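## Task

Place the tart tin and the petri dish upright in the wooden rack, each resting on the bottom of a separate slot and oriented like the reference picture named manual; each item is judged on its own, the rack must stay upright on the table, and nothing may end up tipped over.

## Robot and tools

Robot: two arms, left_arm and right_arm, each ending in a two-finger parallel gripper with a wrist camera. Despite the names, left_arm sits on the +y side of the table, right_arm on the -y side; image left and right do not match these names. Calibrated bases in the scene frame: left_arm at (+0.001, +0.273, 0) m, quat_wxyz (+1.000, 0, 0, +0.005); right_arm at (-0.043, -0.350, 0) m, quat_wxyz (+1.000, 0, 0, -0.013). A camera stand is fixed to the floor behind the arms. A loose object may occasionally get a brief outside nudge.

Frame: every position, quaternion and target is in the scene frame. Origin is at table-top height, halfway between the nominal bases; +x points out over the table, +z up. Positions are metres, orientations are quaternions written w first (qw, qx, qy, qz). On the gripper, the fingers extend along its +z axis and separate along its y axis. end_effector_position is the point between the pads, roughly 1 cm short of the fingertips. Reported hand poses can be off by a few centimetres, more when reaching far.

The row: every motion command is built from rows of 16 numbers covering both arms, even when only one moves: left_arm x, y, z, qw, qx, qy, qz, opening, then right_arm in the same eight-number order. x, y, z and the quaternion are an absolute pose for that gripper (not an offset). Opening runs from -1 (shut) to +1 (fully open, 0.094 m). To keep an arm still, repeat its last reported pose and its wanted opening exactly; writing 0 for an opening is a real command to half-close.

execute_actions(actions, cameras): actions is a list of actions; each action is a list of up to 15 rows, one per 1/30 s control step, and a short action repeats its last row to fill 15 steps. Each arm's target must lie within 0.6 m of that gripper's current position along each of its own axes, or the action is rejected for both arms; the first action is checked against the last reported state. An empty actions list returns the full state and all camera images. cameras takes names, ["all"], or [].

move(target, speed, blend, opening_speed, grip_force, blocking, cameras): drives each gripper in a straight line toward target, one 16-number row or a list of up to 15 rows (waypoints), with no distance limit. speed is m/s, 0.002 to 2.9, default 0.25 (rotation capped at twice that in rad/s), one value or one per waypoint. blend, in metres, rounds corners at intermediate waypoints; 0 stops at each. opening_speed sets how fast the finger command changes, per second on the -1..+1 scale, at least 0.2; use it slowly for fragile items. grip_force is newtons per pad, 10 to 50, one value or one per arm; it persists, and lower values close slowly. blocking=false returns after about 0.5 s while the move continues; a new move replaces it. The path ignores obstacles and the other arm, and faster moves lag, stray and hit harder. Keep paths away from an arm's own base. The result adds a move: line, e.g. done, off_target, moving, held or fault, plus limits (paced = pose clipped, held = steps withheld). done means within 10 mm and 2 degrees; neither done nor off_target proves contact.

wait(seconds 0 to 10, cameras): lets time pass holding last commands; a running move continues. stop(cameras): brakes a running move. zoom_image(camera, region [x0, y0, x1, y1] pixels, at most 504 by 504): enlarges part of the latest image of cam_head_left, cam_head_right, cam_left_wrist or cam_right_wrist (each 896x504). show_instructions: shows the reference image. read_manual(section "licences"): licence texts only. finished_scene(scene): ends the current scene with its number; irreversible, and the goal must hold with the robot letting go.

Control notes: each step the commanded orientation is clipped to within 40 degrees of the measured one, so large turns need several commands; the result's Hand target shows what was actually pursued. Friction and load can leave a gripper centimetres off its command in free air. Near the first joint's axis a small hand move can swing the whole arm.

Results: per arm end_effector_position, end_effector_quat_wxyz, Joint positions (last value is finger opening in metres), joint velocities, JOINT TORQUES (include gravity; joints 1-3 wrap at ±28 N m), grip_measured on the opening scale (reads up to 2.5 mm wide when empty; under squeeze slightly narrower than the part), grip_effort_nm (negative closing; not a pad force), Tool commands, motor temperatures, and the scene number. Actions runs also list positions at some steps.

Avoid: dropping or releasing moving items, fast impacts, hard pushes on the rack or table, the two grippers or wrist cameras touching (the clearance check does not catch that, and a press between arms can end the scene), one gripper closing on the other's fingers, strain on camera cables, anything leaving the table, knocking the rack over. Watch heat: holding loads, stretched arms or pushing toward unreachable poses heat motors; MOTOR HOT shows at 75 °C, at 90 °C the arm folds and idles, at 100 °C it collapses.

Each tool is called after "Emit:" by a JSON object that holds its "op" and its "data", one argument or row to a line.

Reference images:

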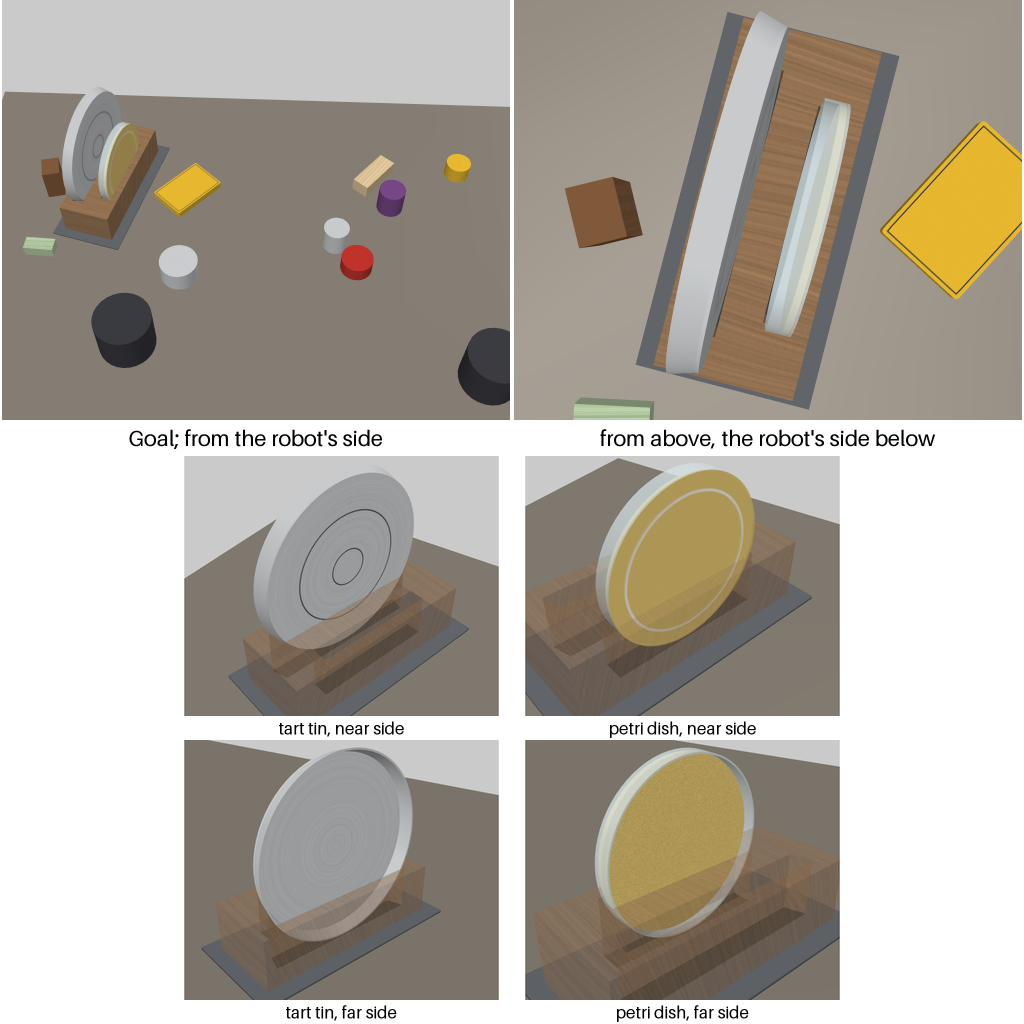

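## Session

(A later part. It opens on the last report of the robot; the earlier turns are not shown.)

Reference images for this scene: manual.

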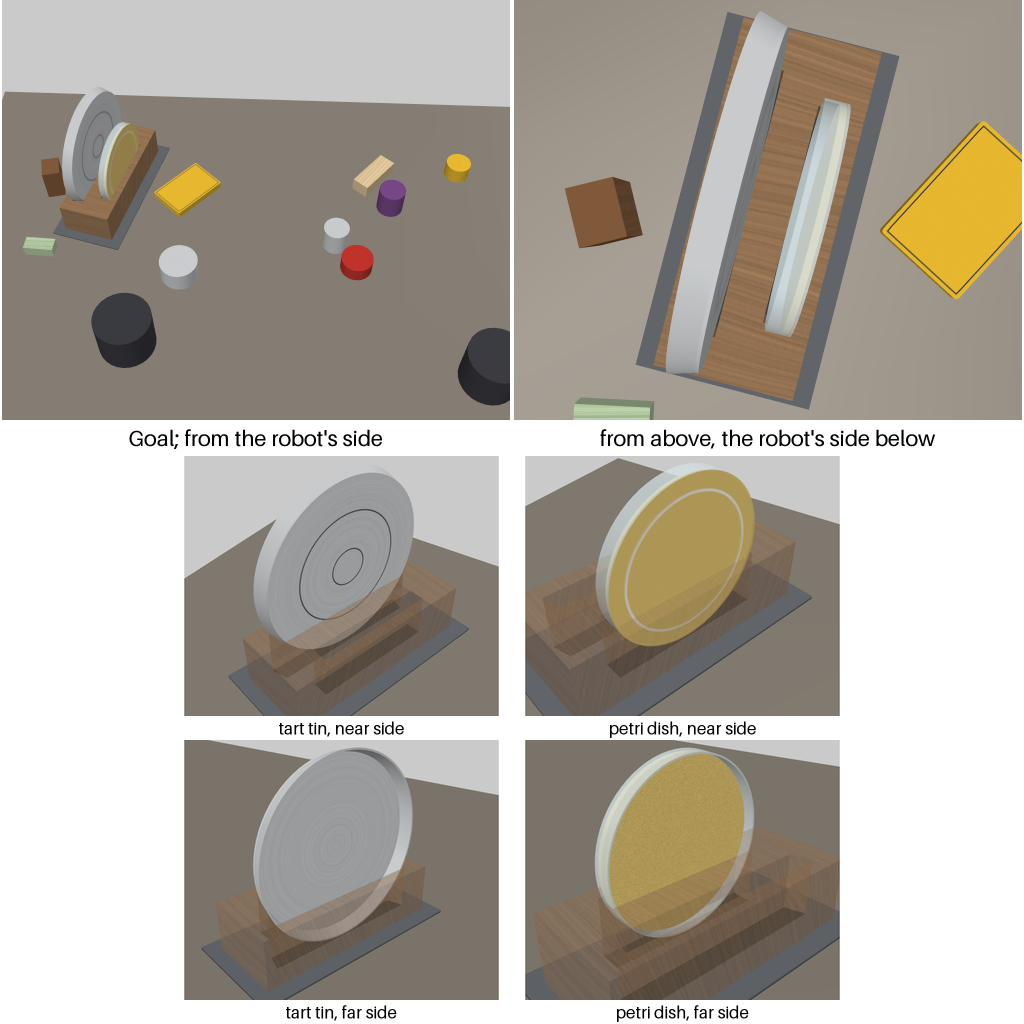

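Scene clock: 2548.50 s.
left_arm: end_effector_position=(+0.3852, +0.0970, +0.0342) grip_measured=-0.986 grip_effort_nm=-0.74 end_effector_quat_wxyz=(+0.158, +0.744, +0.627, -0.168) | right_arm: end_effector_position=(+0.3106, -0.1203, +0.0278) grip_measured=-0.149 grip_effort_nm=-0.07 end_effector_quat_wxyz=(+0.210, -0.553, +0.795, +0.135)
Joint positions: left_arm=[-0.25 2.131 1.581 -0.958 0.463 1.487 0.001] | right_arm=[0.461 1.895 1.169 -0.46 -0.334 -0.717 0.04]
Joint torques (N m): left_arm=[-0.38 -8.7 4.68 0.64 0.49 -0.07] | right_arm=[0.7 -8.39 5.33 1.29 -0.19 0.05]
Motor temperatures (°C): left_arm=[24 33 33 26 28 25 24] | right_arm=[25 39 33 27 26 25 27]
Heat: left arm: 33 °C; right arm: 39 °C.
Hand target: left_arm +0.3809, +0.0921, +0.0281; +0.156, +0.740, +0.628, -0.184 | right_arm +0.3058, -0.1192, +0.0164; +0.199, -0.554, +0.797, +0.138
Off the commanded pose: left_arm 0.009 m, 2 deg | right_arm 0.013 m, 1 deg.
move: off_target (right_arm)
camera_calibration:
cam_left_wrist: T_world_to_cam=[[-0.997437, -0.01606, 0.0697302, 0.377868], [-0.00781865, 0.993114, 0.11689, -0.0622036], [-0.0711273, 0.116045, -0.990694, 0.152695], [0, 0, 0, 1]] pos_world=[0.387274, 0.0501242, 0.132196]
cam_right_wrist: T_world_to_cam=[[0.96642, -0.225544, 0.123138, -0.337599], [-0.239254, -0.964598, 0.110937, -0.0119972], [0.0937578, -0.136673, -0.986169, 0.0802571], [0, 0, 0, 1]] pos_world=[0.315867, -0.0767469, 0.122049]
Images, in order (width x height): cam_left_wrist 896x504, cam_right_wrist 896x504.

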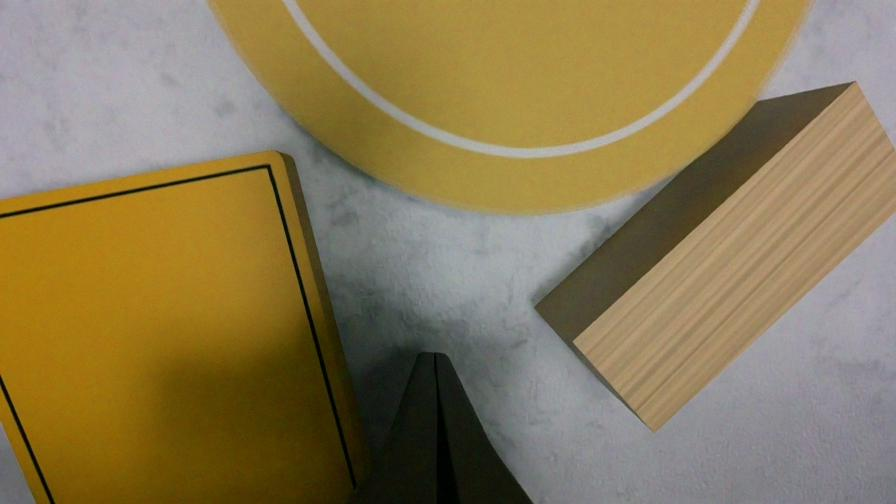

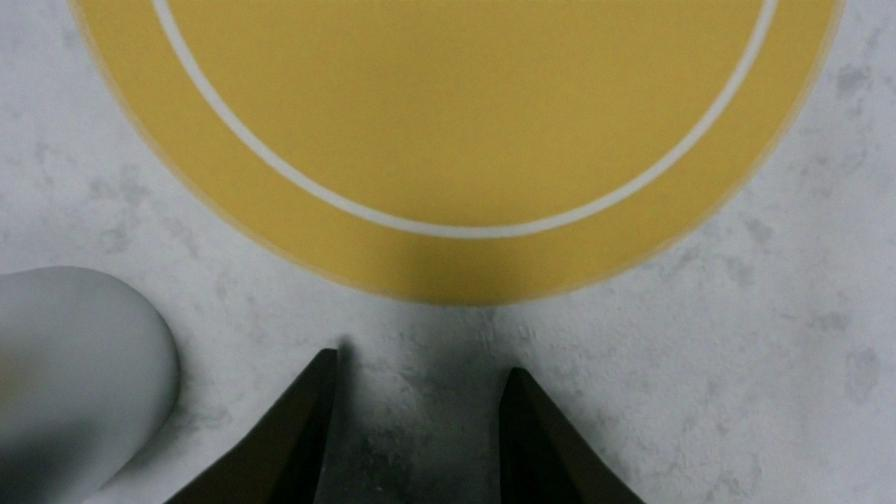

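Emit:
{"op": "move", "data": {
  "target": [
    [0.3755, 0.088, 0.020, 0.1565, 0.7401, 0.6276, -0.1845, -1.0, 0.309, -0.115, 0.016, 0.1986, -0.5538, 0.7967, 0.1381, -0.15],
    [0.3668, 0.0227, 0.022, 0.1565, 0.7401, 0.6276, -0.1845, -1.0, 0.3314, -0.064, 0.016, 0.1986, -0.5538, 0.7967, 0.1381, -0.15]
  ],
  "speed": [0.06, 0.045],
  "cameras": ["cam_left_wrist", "cam_right_wrist"]
}}

Scene clock: 2567.80 s.
left_arm: end_effector_position=(+0.3758, +0.0658, +0.0192) grip_measured=-0.986 grip_effort_nm=-0.74 end_effector_quat_wxyz=(+0.127, +0.732, +0.656, -0.133) | right_arm: end_effector_position=(+0.3218, -0.0961, +0.0227) grip_measured=-0.149 grip_effort_nm=-0.07 end_effector_quat_wxyz=(+0.170, -0.545, +0.812, +0.117)
Joint positions: left_arm=[-0.37 2.131 1.546 -0.878 0.355 1.3 0.001] | right_arm=[0.528 2.013 1.352 -0.581 -0.261 -0.637 0.04]
Joint torques (N m): left_arm=[-4.64 -8.08 7.15 0.88 1.4 -0.09] | right_arm=[3.62 -7.23 8.53 2.08 -0.56 0.21]
Heat: left arm: 33 °C; right arm: 38 °C.
Hand target: left_arm +0.3649, +0.0257, +0.0235; +0.155, +0.741, +0.628, -0.184 | right_arm +0.3286, -0.0659, +0.0178; +0.197, -0.555, +0.796, +0.138
Off the commanded pose: left_arm 0.044 m, 8 deg | right_arm 0.034 m, 5 deg.
move: off_target (left_arm, right_arm)
camera_calibration:
cam_left_wrist: T_world_to_cam=[[-0.994495, -0.0824419, 0.0646773, 0.372404], [-0.0670263, 0.974944, 0.212113, -0.00799435], [-0.0805437, 0.20661, -0.975102, 0.138113], [0, 0, 0, 1]] pos_world=[0.380942, 0.00996008, 0.112284]
cam_right_wrist: T_world_to_cam=[[0.965181, -0.245483, 0.0903561, -0.343095], [-0.258827, -0.946244, 0.193988, 0.0207496], [0.0378783, -0.21062, -0.976834, 0.0881372], [0, 0, 0, 1]] pos_world=[0.333181, -0.0460264, 0.113071]
Images, in order (width x height): cam_left_wrist 896x504, cam_right_wrist 896x504.

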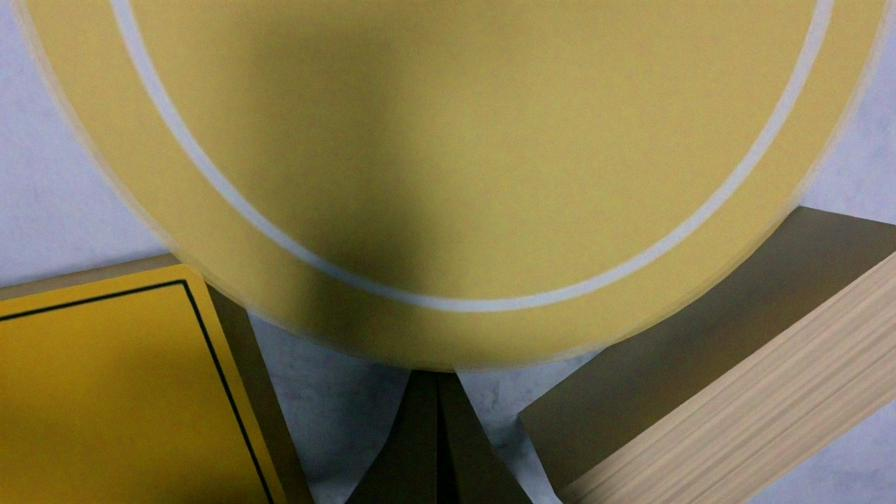

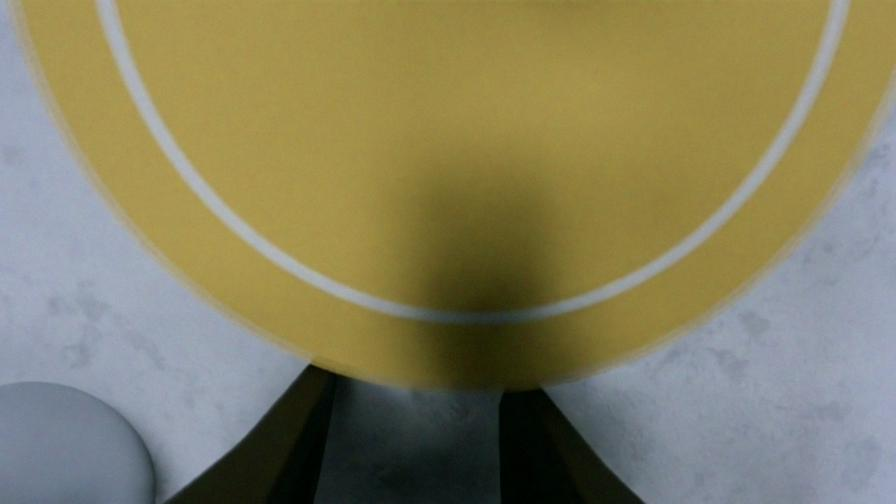

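Emit:
{"op": "move", "data": {
  "target": [0.3665, 0.0190, 0.098, 0.1565, 0.7401, 0.6276, -0.1845, -1.0, 0.3327, -0.060, 0.066, 0.1986, -0.5538, 0.7967, 0.1381, -0.15],
  "speed": 0.05,
  "cameras": ["cam_left_wrist", "cam_right_wrist", "cam_head_left"]
}}

Scene clock: 2578.30 s.
left_arm: end_effector_position=(+0.3682, +0.0396, +0.0746) grip_measured=-0.986 grip_effort_nm=-0.74 end_effector_quat_wxyz=(+0.122, +0.732, +0.648, -0.169) | right_arm: end_effector_position=(+0.3214, -0.0832, +0.0515) grip_measured=-0.149 grip_effort_nm=-0.07 end_effector_quat_wxyz=(+0.158, -0.540, +0.817, +0.123)
Joint positions: left_arm=[-0.411 2.131 1.759 -1.12 0.414 1.276 0.001] | right_arm=[0.554 2.013 1.479 -0.726 -0.261 -0.6 0.04]
Joint torques (N m): left_arm=[-1.95 -12.59 7.71 0.61 0.82 0.05] | right_arm=[1.74 -11.58 9.17 1.63 -0.51 -0.12]
Heat: left arm: 33 °C; right arm: 38 °C.
Hand target: left_arm +0.3657, +0.0199, +0.0980; +0.156, +0.740, +0.627, -0.185 | right_arm +0.3313, -0.0610, +0.0672; +0.198, -0.554, +0.796, +0.138
Off the commanded pose: left_arm 0.031 m, 5 deg | right_arm 0.030 m, 6 deg.
move: off_target (left_arm, right_arm)
camera_calibration:
cam_left_wrist: T_world_to_cam=[[-0.990668, -0.0544739, 0.12494, 0.352168], [-0.0322233, 0.984281, 0.173644, -0.0049767], [-0.132436, 0.167997, -0.976851, 0.217669], [0, 0, 0, 1]] pos_world=[0.377548, -0.0124853, 0.169495]
cam_right_wrist: T_world_to_cam=[[0.965183, -0.253964, 0.0626384, -0.341422], [-0.261478, -0.943273, 0.204608, 0.0277409], [0.00712196, -0.213863, -0.976838, 0.128608], [0, 0, 0, 1]] pos_world=[0.335872, -0.0330369, 0.14134]
Images, in order (width x height): cam_head_left 896x504, cam_left_wrist 896x504, cam_right_wrist 896x504.

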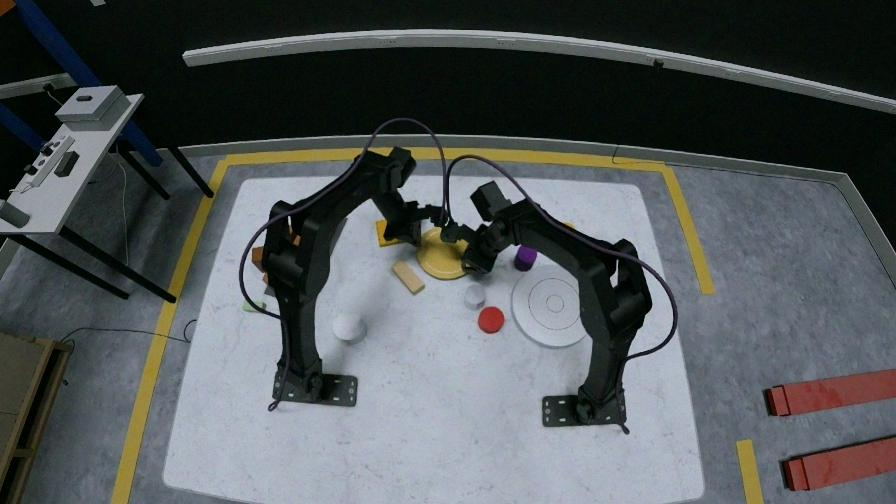

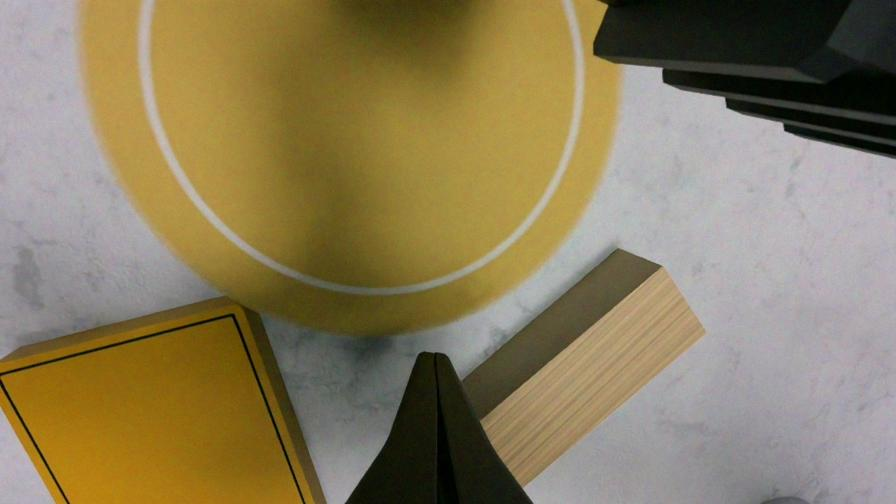

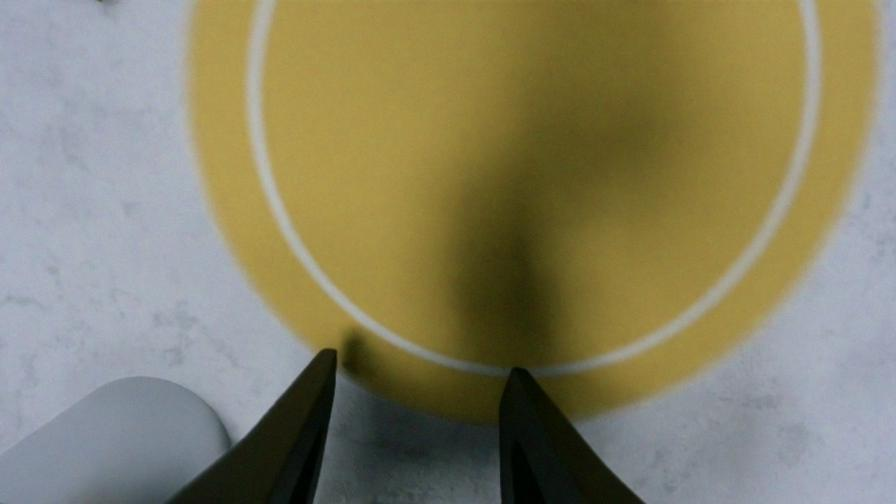

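Emit:
{"op": "move", "data": {
  "target": [
    [0.385, 0.100, 0.075, 0.1565, 0.7401, 0.6276, -0.1845, -1.0, 0.318, -0.105, 0.085, 0.1986, -0.5538, 0.7967, 0.1381, -0.15],
    [0.383, 0.100, 0.024, 0.1565, 0.7401, 0.6276, -0.1845, -1.0, 0.305, -0.135, 0.085, 0.1986, -0.5538, 0.7967, 0.1381, -0.15],
    [0.448, 0.100, 0.024, 0.1565, 0.7401, 0.6276, -0.1845, -1.0, 0.305, -0.135, 0.085, 0.1986, -0.5538, 0.7967, 0.1381, -0.15]
  ],
  "speed": [0.12, 0.1, 0.08],
  "blend": [0.015, 0, 0],
  "cameras": ["cam_left_wrist", "cam_right_wrist", "cam_head_left"]
}}

Scene clock: 2627.80 s.
left_arm: end_effector_position=(+0.4478, +0.1014, +0.0262) grip_measured=-0.986 grip_effort_nm=-0.74 end_effector_quat_wxyz=(+0.155, +0.741, +0.630, -0.169) | right_arm: end_effector_position=(+0.3109, -0.1334, +0.0778) grip_measured=-0.149 grip_effort_nm=-0.06 end_effector_quat_wxyz=(+0.195, -0.552, +0.800, +0.131)
Joint positions: left_arm=[-0.21 2.397 1.998 -1.135 0.462 1.525 0.001] | right_arm=[0.434 1.826 1.306 -0.704 -0.329 -0.743 0.04]
Joint torques (N m): left_arm=[0.57 -10.18 7.65 0.37 0.51 0.1] | right_arm=[-0.61 -12.49 5.49 0.94 -0.39 -0.1]
Heat: left arm: 36 °C; right arm: 38 °C.
Hand target: left_arm +0.4479, +0.1000, +0.0241; +0.157, +0.740, +0.628, -0.184 | right_arm +0.3052, -0.1349, +0.0847; +0.199, -0.554, +0.797, +0.138
Off the commanded pose: left_arm 0.003 m, 2 deg | right_arm 0.009 m, 1 deg.
move: done
camera_calibration:
cam_left_wrist: T_world_to_cam=[[-0.996748, -0.0229816, 0.0772362, 0.441215], [-0.0135301, 0.992592, 0.120736, -0.0626782], [-0.0794388, 0.119298, -0.989675, 0.152068], [0, 0, 0, 1]] pos_world=[0.451012, 0.0542123, 0.123988]
cam_right_wrist: T_world_to_cam=[[0.967632, -0.228143, 0.107881, -0.346558], [-0.241957, -0.960183, 0.139659, -0.0308792], [0.0717235, -0.161241, -0.984305, 0.131144], [0, 0, 0, 1]] pos_world=[0.318463, -0.0875685, 0.170786]
Images, in order (width x height): cam_head_left 896x504, cam_left_wrist 896x504, cam_right_wrist 896x504.

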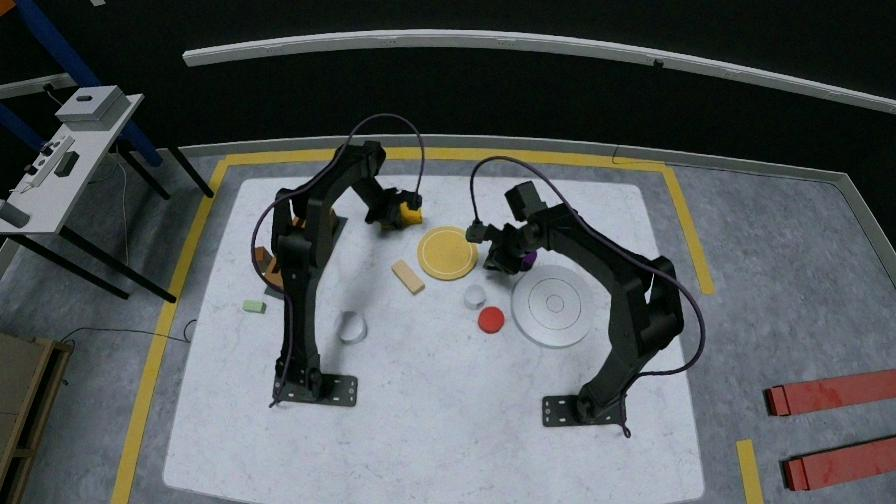

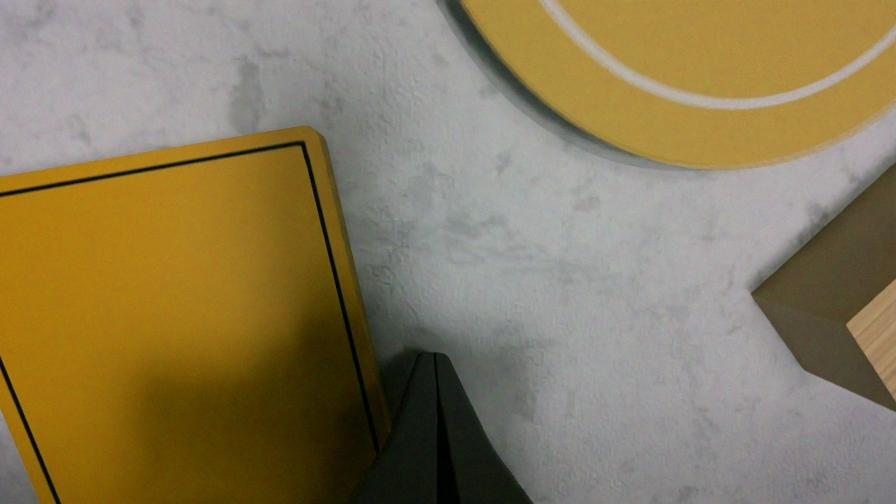

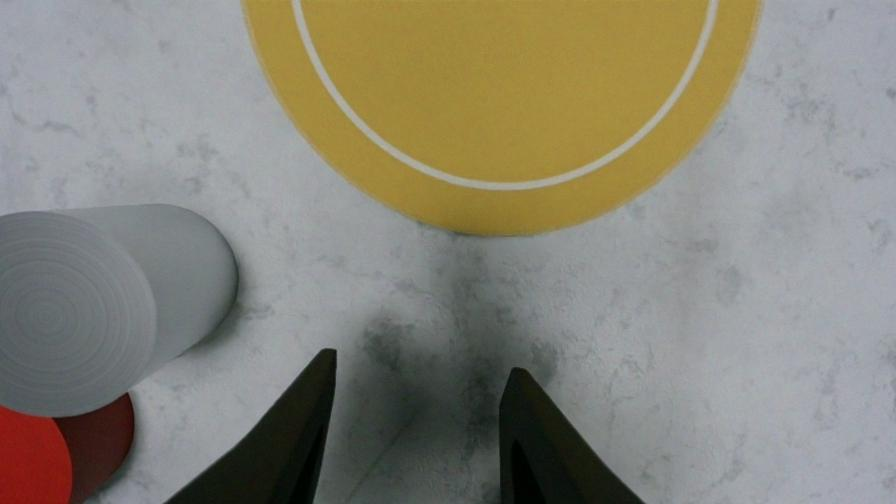

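Emit:
{"op": "move", "data": {
  "target": [
    [0.415, 0.105, 0.06, 0.1643, 0.7119, 0.6592, -0.1775, -0.15, 0.330, -0.142, 0.06, 0.1924, -0.5880, 0.7719, 0.1466, -0.15],
    [0.4014, 0.096, 0.024, 0.1643, 0.7119, 0.6592, -0.1775, -0.15, 0.331, -0.1395, 0.014, 0.1924, -0.5880, 0.7719, 0.1466, -0.15]
  ],
  "speed": [0.12, 0.08],
  "blend": [0.01, 0],
  "cameras": ["cam_left_wrist", "cam_right_wrist"]
}}

Scene clock: 2651.30 s.
left_arm: end_effector_position=(+0.4015, +0.1005, +0.0179) grip_measured=-0.153 grip_effort_nm=0.15 end_effector_quat_wxyz=(+0.155, +0.710, +0.662, -0.184) | right_arm: end_effector_position=(+0.3350, -0.1416, +0.0240) grip_measured=-0.149 grip_effort_nm=-0.07 end_effector_quat_wxyz=(+0.198, -0.586, +0.774, +0.135)
Joint positions: left_arm=[-0.226 2.213 1.639 -0.947 0.483 1.413 0.04] | right_arm=[0.377 1.981 1.288 -0.56 -0.372 -0.885 0.04]
Joint torques (N m): left_arm=[-0.85 -12.55 3.69 0.74 0.25 -0.12] | right_arm=[-0.05 -9.25 5.35 1.18 -0.43 -0.08]
Heat: left arm: 36 °C; right arm: 40 °C.
Hand target: left_arm +0.4014, +0.0960, +0.0239; +0.164, +0.712, +0.659, -0.178 | right_arm +0.3308, -0.1397, +0.0143; +0.192, -0.588, +0.772, +0.147
Off the commanded pose: left_arm 0.008 m, 1 deg | right_arm 0.011 m, 2 deg.
move: off_target (right_arm)
camera_calibration:
cam_left_wrist: T_world_to_cam=[[-0.987408, -0.103299, 0.119807, 0.399178], [-0.0906369, 0.990149, 0.106719, -0.0298997], [-0.129651, 0.0945164, -0.987045, 0.162916], [0, 0, 0, 1]] pos_world=[0.412564, 0.0554415, 0.116172]
cam_right_wrist: T_world_to_cam=[[0.980918, -0.147552, 0.1266, -0.359396], [-0.163944, -0.977776, 0.130676, -0.0538775], [0.104505, -0.148938, -0.983309, 0.0658704], [0, 0, 0, 1]] pos_world=[0.336821, -0.0958989, 0.117311]
Images, in order (width x height): cam_left_wrist 896x504, cam_right_wrist 896x504.

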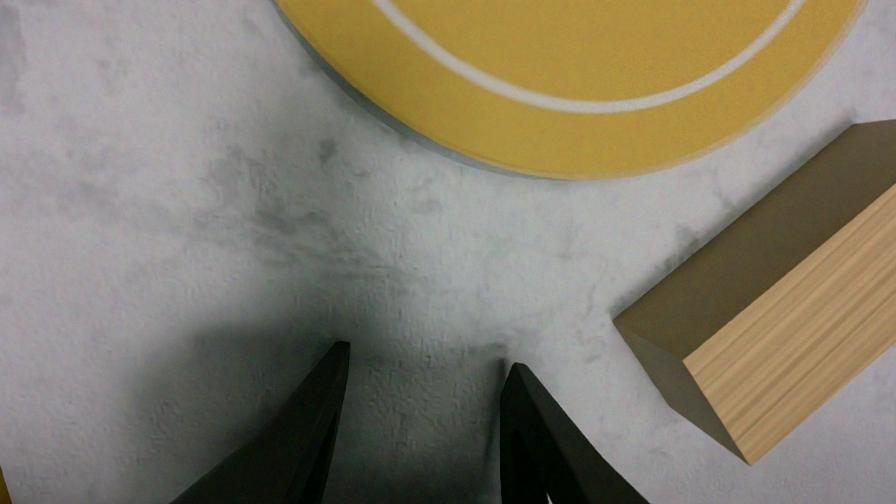

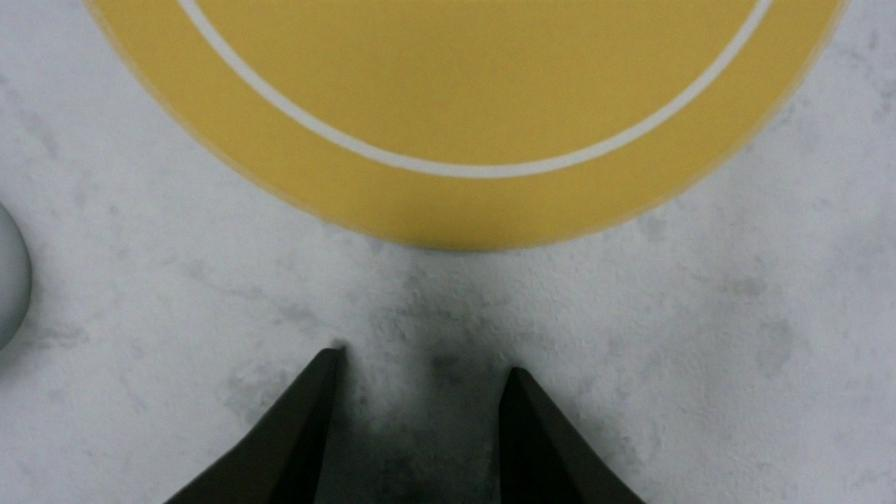

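Emit:
{"op": "move", "data": {
  "target": [
    [0.404, 0.085, 0.028, 0.1539, 0.7487, 0.6172, -0.1866, -0.15, 0.3215, -0.132, 0.016, 0.2005, -0.5426, 0.8044, 0.1353, -0.15],
    [0.392, 0.0164, 0.030, 0.1539, 0.7487, 0.6172, -0.1866, -0.15, 0.3451, -0.0738, 0.018, 0.2005, -0.5426, 0.8044, 0.1353, -0.15]
  ],
  "speed": [0.07, 0.045],
  "cameras": ["cam_left_wrist", "cam_right_wrist"]
}}

Scene clock: 2693.13 s.
left_arm: end_effector_position=(+0.3933, +0.0293, +0.0358) grip_measured=-0.153 grip_effort_nm=0.15 end_effector_quat_wxyz=(+0.153, +0.747, +0.623, -0.173) | right_arm: end_effector_position=(+0.3434, -0.0878, +0.0234) grip_measured=-0.149 grip_effort_nm=-0.07 end_effector_quat_wxyz=(+0.199, -0.534, +0.812, +0.128)
Joint positions: left_arm=[-0.396 2.236 1.758 -0.976 0.452 1.338 0.04] | right_arm=[0.512 2.054 1.39 -0.521 -0.288 -0.621 0.04]
Joint torques (N m): left_arm=[-1.59 -8.58 7.21 0.73 0.49 -0.1] | right_arm=[1.98 -8.96 8.77 1.32 -0.3 0.03]
Heat: left arm: 37 °C; right arm: 39 °C.
Hand target: left_arm +0.3916, +0.0167, +0.0301; +0.154, +0.749, +0.617, -0.186 | right_arm +0.3444, -0.0742, +0.0181; +0.200, -0.543, +0.804, +0.135
Off the commanded pose: left_arm 0.014 m, 2 deg | right_arm 0.015 m, 2 deg.
move: off_target (left_arm, right_arm)
camera_calibration:
cam_left_wrist: T_world_to_cam=[[-0.996699, -0.00340124, 0.0811102, 0.383699], [0.00634779, 0.992798, 0.119635, -0.000839892], [-0.0809329, 0.119755, -0.989499, 0.166456], [0, 0, 0, 1]] pos_world=[0.395909, -0.017795, 0.133687]
cam_right_wrist: T_world_to_cam=[[0.956247, -0.271984, 0.10778, -0.361616], [-0.285159, -0.948844, 0.135571, 0.0441935], [0.0653935, -0.160374, -0.984888, 0.0848931], [0, 0, 0, 1]] pos_world=[0.352845, -0.0428064, 0.116594]
Images, in order (width x height): cam_left_wrist 896x504, cam_right_wrist 896x504.

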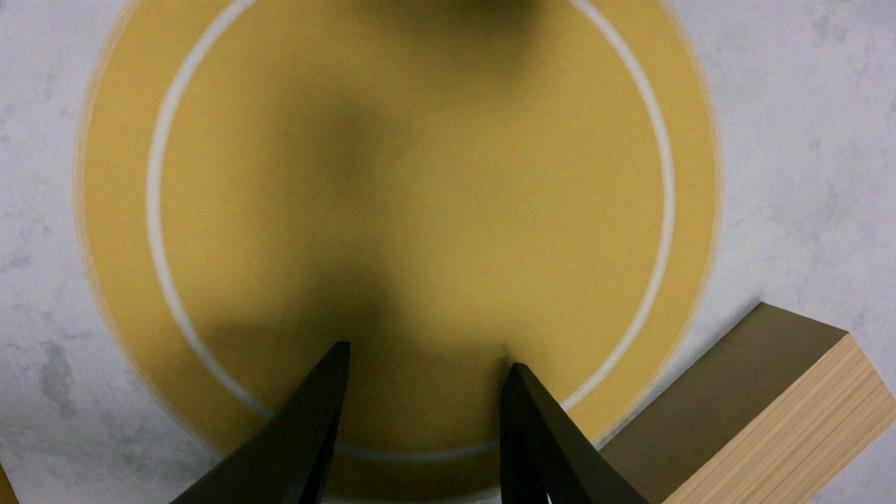

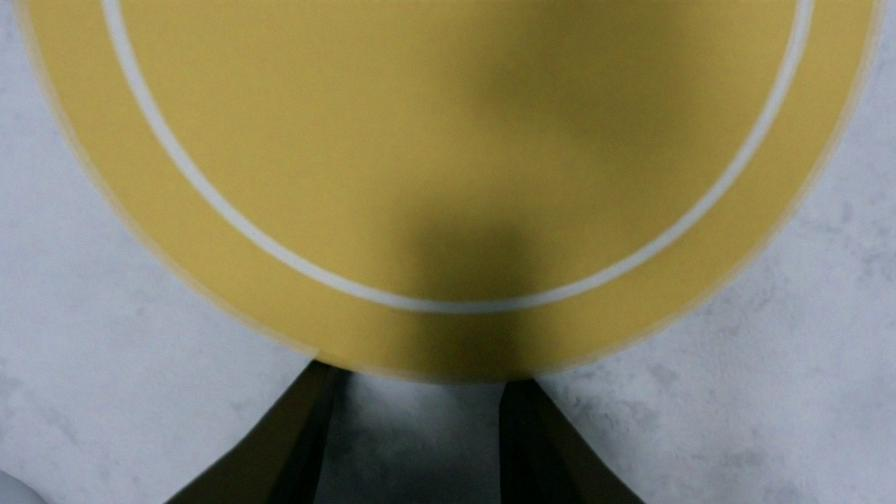

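Emit:
{"op": "move", "data": {
  "target": [
    [0.400, 0.045, 0.085, 0.1539, 0.7487, 0.6172, -0.1866, -0.15, 0.3451, -0.0738, 0.016, 0.2005, -0.5426, 0.8044, 0.1353, -0.15],
    [0.420, 0.130, 0.075, 0.1539, 0.7487, 0.6172, -0.1866, -0.15, 0.3451, -0.0738, 0.016, 0.2005, -0.5426, 0.8044, 0.1353, -0.15],
    [0.420, 0.130, 0.012, 0.1539, 0.7487, 0.6172, -0.1866, -0.15, 0.3451, -0.0738, 0.016, 0.2005, -0.5426, 0.8044, 0.1353, -0.15]
  ],
  "speed": [0.12, 0.15, 0.1],
  "blend": [0.01, 0.01, 0],
  "cameras": ["cam_left_wrist", "cam_right_wrist", "cam_head_left"]
}}

Scene clock: 2721.60 s.
left_arm: end_effector_position=(+0.4236, +0.1351, +0.0178) grip_measured=-0.153 grip_effort_nm=0.15 end_effector_quat_wxyz=(+0.152, +0.748, +0.623, -0.172) | right_arm: end_effector_position=(+0.3437, -0.0824, +0.0234) grip_measured=-0.149 grip_effort_nm=-0.06 end_effector_quat_wxyz=(+0.202, -0.537, +0.809, +0.128)
Joint positions: left_arm=[-0.145 2.299 1.793 -1.073 0.463 1.62 0.04] | right_arm=[0.522 2.06 1.397 -0.513 -0.288 -0.62 0.04]
Joint torques (N m): left_arm=[-0.29 -9.96 4.77 0.46 0.49 0.1] | right_arm=[0.96 -9.21 8.03 1.31 -0.31 -0.03]
Heat: left arm: 35 °C; right arm: 38 °C.
Hand target: left_arm +0.4199, +0.1300, +0.0121; +0.154, +0.749, +0.617, -0.186 | right_arm +0.3447, -0.0741, +0.0161; +0.201, -0.543, +0.804, +0.135
Off the commanded pose: left_arm 0.008 m, 2 deg | right_arm 0.011 m, 1 deg.
move: off_target (right_arm)
camera_calibration:
cam_left_wrist: T_world_to_cam=[[-0.996783, -0.0019192, 0.0801193, 0.415541], [0.0078733, 0.992532, 0.121729, -0.104464], [-0.0797546, 0.121968, -0.989324, 0.137631], [0, 0, 0, 1]] pos_world=[0.426003, 0.0876952, 0.115585]
cam_right_wrist: T_world_to_cam=[[0.957924, -0.26385, 0.112978, -0.36046], [-0.277515, -0.951893, 0.129946, 0.046662], [0.0732567, -0.155831, -0.985063, 0.0833923], [0, 0, 0, 1]] pos_world=[0.352134, -0.0376952, 0.116807]
Images, in order (width x height): cam_head_left 896x504, cam_left_wrist 896x504, cam_right_wrist 896x504.

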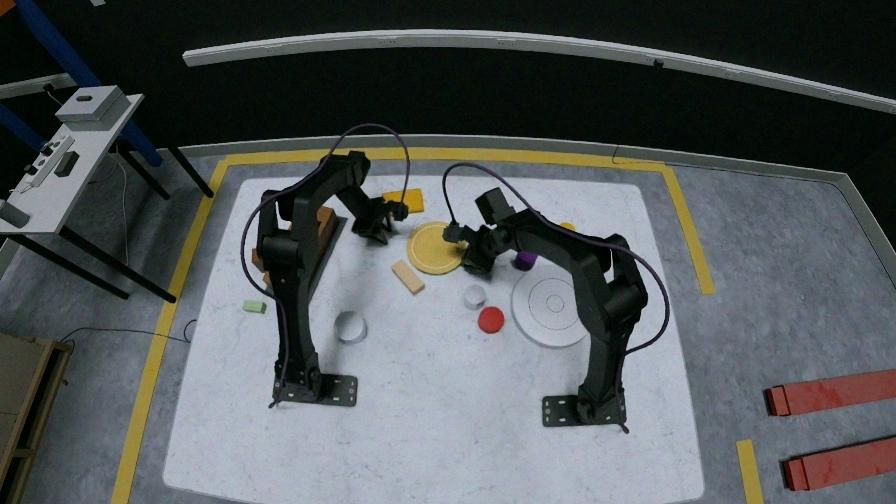

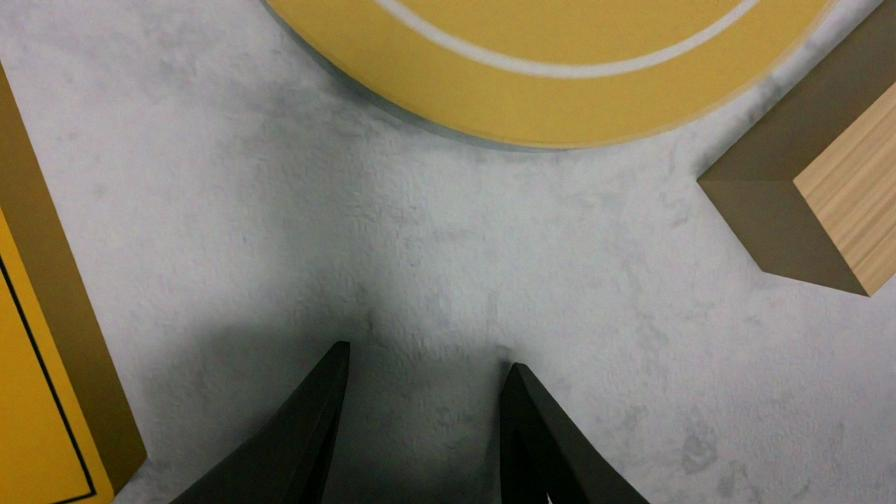

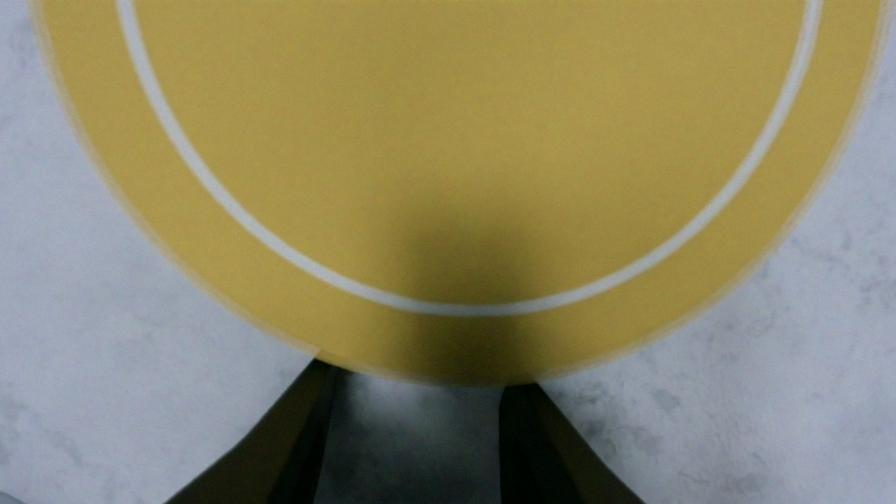

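Emit:
{"op": "move", "data": {
  "target": [
    [0.4085, 0.112, 0.012, 0.1539, 0.7487, 0.6172, -0.1866, -0.15, 0.3451, -0.0738, 0.016, 0.2005, -0.5426, 0.8044, 0.1353, -0.15],
    [0.3965, 0.051, 0.016, 0.1539, 0.7487, 0.6172, -0.1866, -0.15, 0.3624, -0.036, 0.016, 0.2005, -0.5426, 0.8044, 0.1353, -0.15]
  ],
  "speed": [0.07, 0.045],
  "cameras": ["cam_left_wrist", "cam_right_wrist"]
}}

Scene clock: 2747.10 s.
left_arm: end_effector_position=(+0.4138, +0.0913, +0.0168) grip_measured=-0.153 grip_effort_nm=0.15 end_effector_quat_wxyz=(+0.136, +0.745, +0.638, -0.143) | right_arm: end_effector_position=(+0.3542, -0.0696, +0.0240) grip_measured=-0.149 grip_effort_nm=-0.06 end_effector_quat_wxyz=(+0.173, -0.538, +0.817, +0.112)
Joint positions: left_arm=[-0.274 2.258 1.738 -0.984 0.391 1.449 0.04] | right_arm=[0.552 2.15 1.568 -0.648 -0.24 -0.598 0.04]
Joint torques (N m): left_arm=[-5.29 -10.66 3.52 0.8 1.18 -0.25] | right_arm=[3.54 -8.66 8.9 2.09 -0.56 0.31]
Heat: left arm: 36 °C; right arm: 38 °C.
Hand target: left_arm +0.3954, +0.0537, +0.0169; +0.151, +0.749, +0.617, -0.187 | right_arm +0.3593, -0.0380, +0.0176; +0.199, -0.543, +0.804, +0.136
Off the commanded pose: left_arm 0.044 m, 6 deg | right_arm 0.035 m, 4 deg.
move: off_target (left_arm, right_arm)
camera_calibration:
cam_left_wrist: T_world_to_cam=[[-0.997472, -0.0361962, 0.06115, 0.40957], [-0.0242603, 0.982304, 0.185718, -0.0476556], [-0.0667902, 0.183765, -0.980698, 0.130027], [0, 0, 0, 1]] pos_world=[0.416063, 0.0377428, 0.111322]
cam_right_wrist: T_world_to_cam=[[0.959606, -0.263653, 0.0982051, -0.367426], [-0.278425, -0.940094, 0.196731, 0.0613264], [0.0404532, -0.216127, -0.975527, 0.0924119], [0, 0, 0, 1]] pos_world=[0.365921, -0.0192478, 0.114169]
Images, in order (width x height): cam_left_wrist 896x504, cam_right_wrist 896x504.

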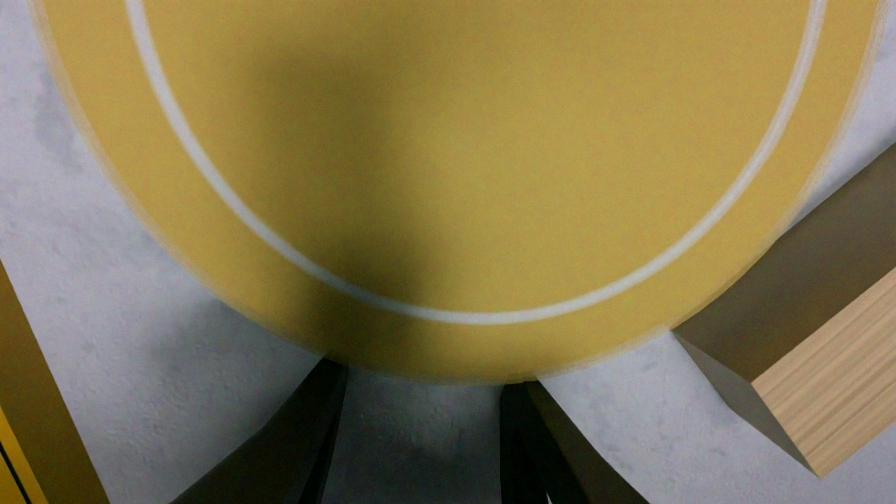

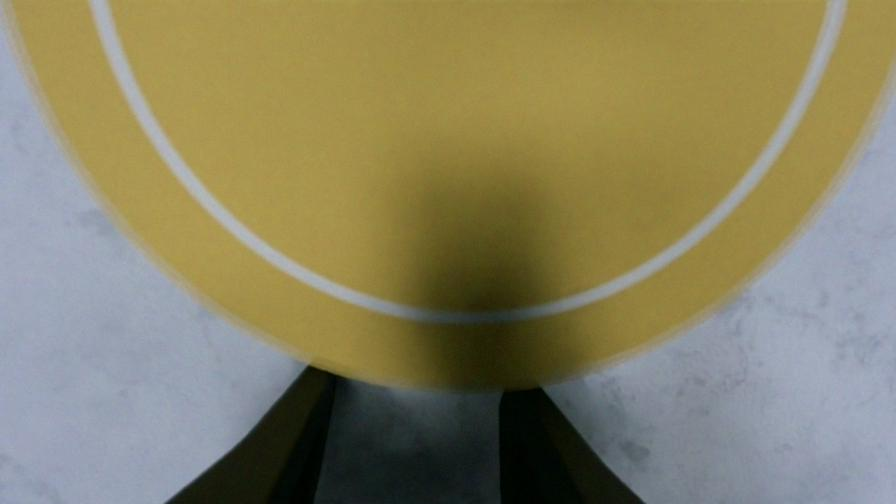

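Emit:
{"op": "move", "data": {
  "target": [0.3955, 0.047, 0.090, 0.1539, 0.7487, 0.6172, -0.1866, -0.15, 0.3635, -0.033, 0.082, 0.2005, -0.5426, 0.8044, 0.1353, -0.15],
  "speed": 0.05,
  "cameras": ["cam_left_wrist", "cam_right_wrist"]
}}

Scene clock: 2762.33 s.
left_arm: end_effector_position=(+0.4064, +0.0846, +0.0517) grip_measured=-0.152 grip_effort_nm=0.14 end_effector_quat_wxyz=(+0.108, +0.743, +0.643, -0.151) | right_arm: end_effector_position=(+0.3448, -0.0754, +0.0553) grip_measured=-0.149 grip_effort_nm=-0.06 end_effector_quat_wxyz=(+0.127, -0.534, +0.829, +0.105)
Joint positions: left_arm=[-0.3 2.256 1.885 -1.178 0.372 1.421 0.04] | right_arm=[0.559 2.15 1.727 -0.897 -0.219 -0.584 0.04]
Joint torques (N m): left_arm=[-3.79 -15.53 7.76 0.22 1.37 -0.08] | right_arm=[3.19 -13.89 10.5 2.01 -0.77 0.15]
Heat: left arm: 37 °C; right arm: 38 °C.
Hand target: left_arm +0.3945, +0.0495, +0.0892; +0.153, +0.750, +0.617, -0.186 | right_arm +0.3590, -0.0361, +0.0853; +0.198, -0.545, +0.803, +0.136
Off the commanded pose: left_arm 0.055 m, 7 deg | right_arm 0.053 m, 10 deg.
move: off_target (left_arm, right_arm)
camera_calibration:
cam_left_wrist: T_world_to_cam=[[-0.993228, -0.0389957, 0.109444, 0.395773], [-0.0141985, 0.97567, 0.218783, -0.0530182], [-0.115313, 0.215748, -0.969616, 0.181475], [0, 0, 0, 1]] pos_world=[0.413266, 0.0280089, 0.144246]
cam_right_wrist: T_world_to_cam=[[0.961653, -0.27071, 0.0440297, -0.361236], [-0.272223, -0.922539, 0.273525, 0.0420077], [-0.0334267, -0.275022, -0.960857, 0.142252], [0, 0, 0, 1]] pos_world=[0.363574, -0.0199142, 0.141098]
Images, in order (width x height): cam_left_wrist 896x504, cam_right_wrist 896x504.

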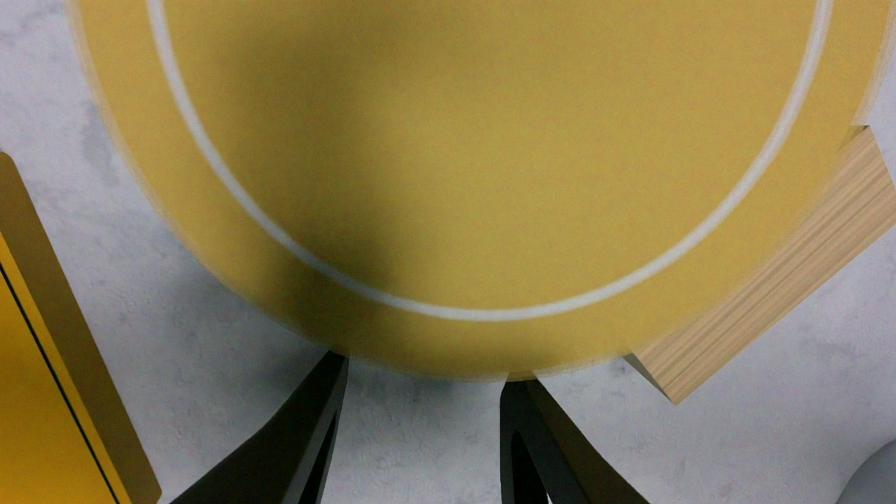

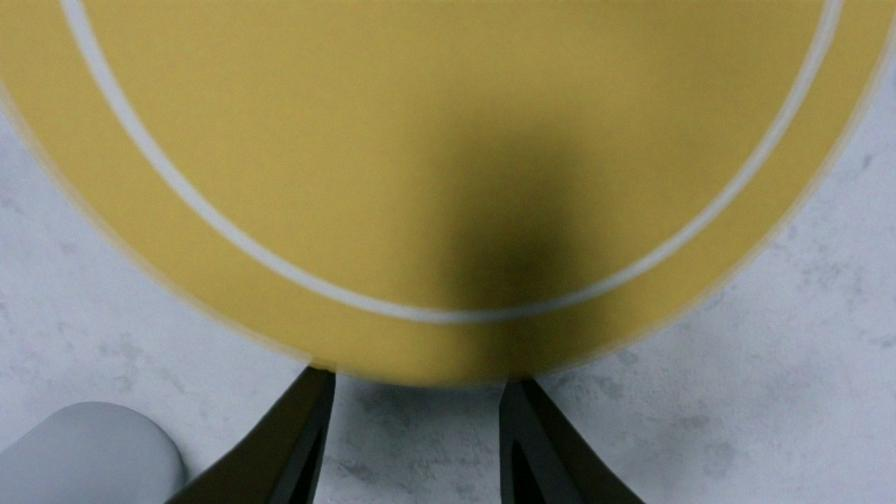

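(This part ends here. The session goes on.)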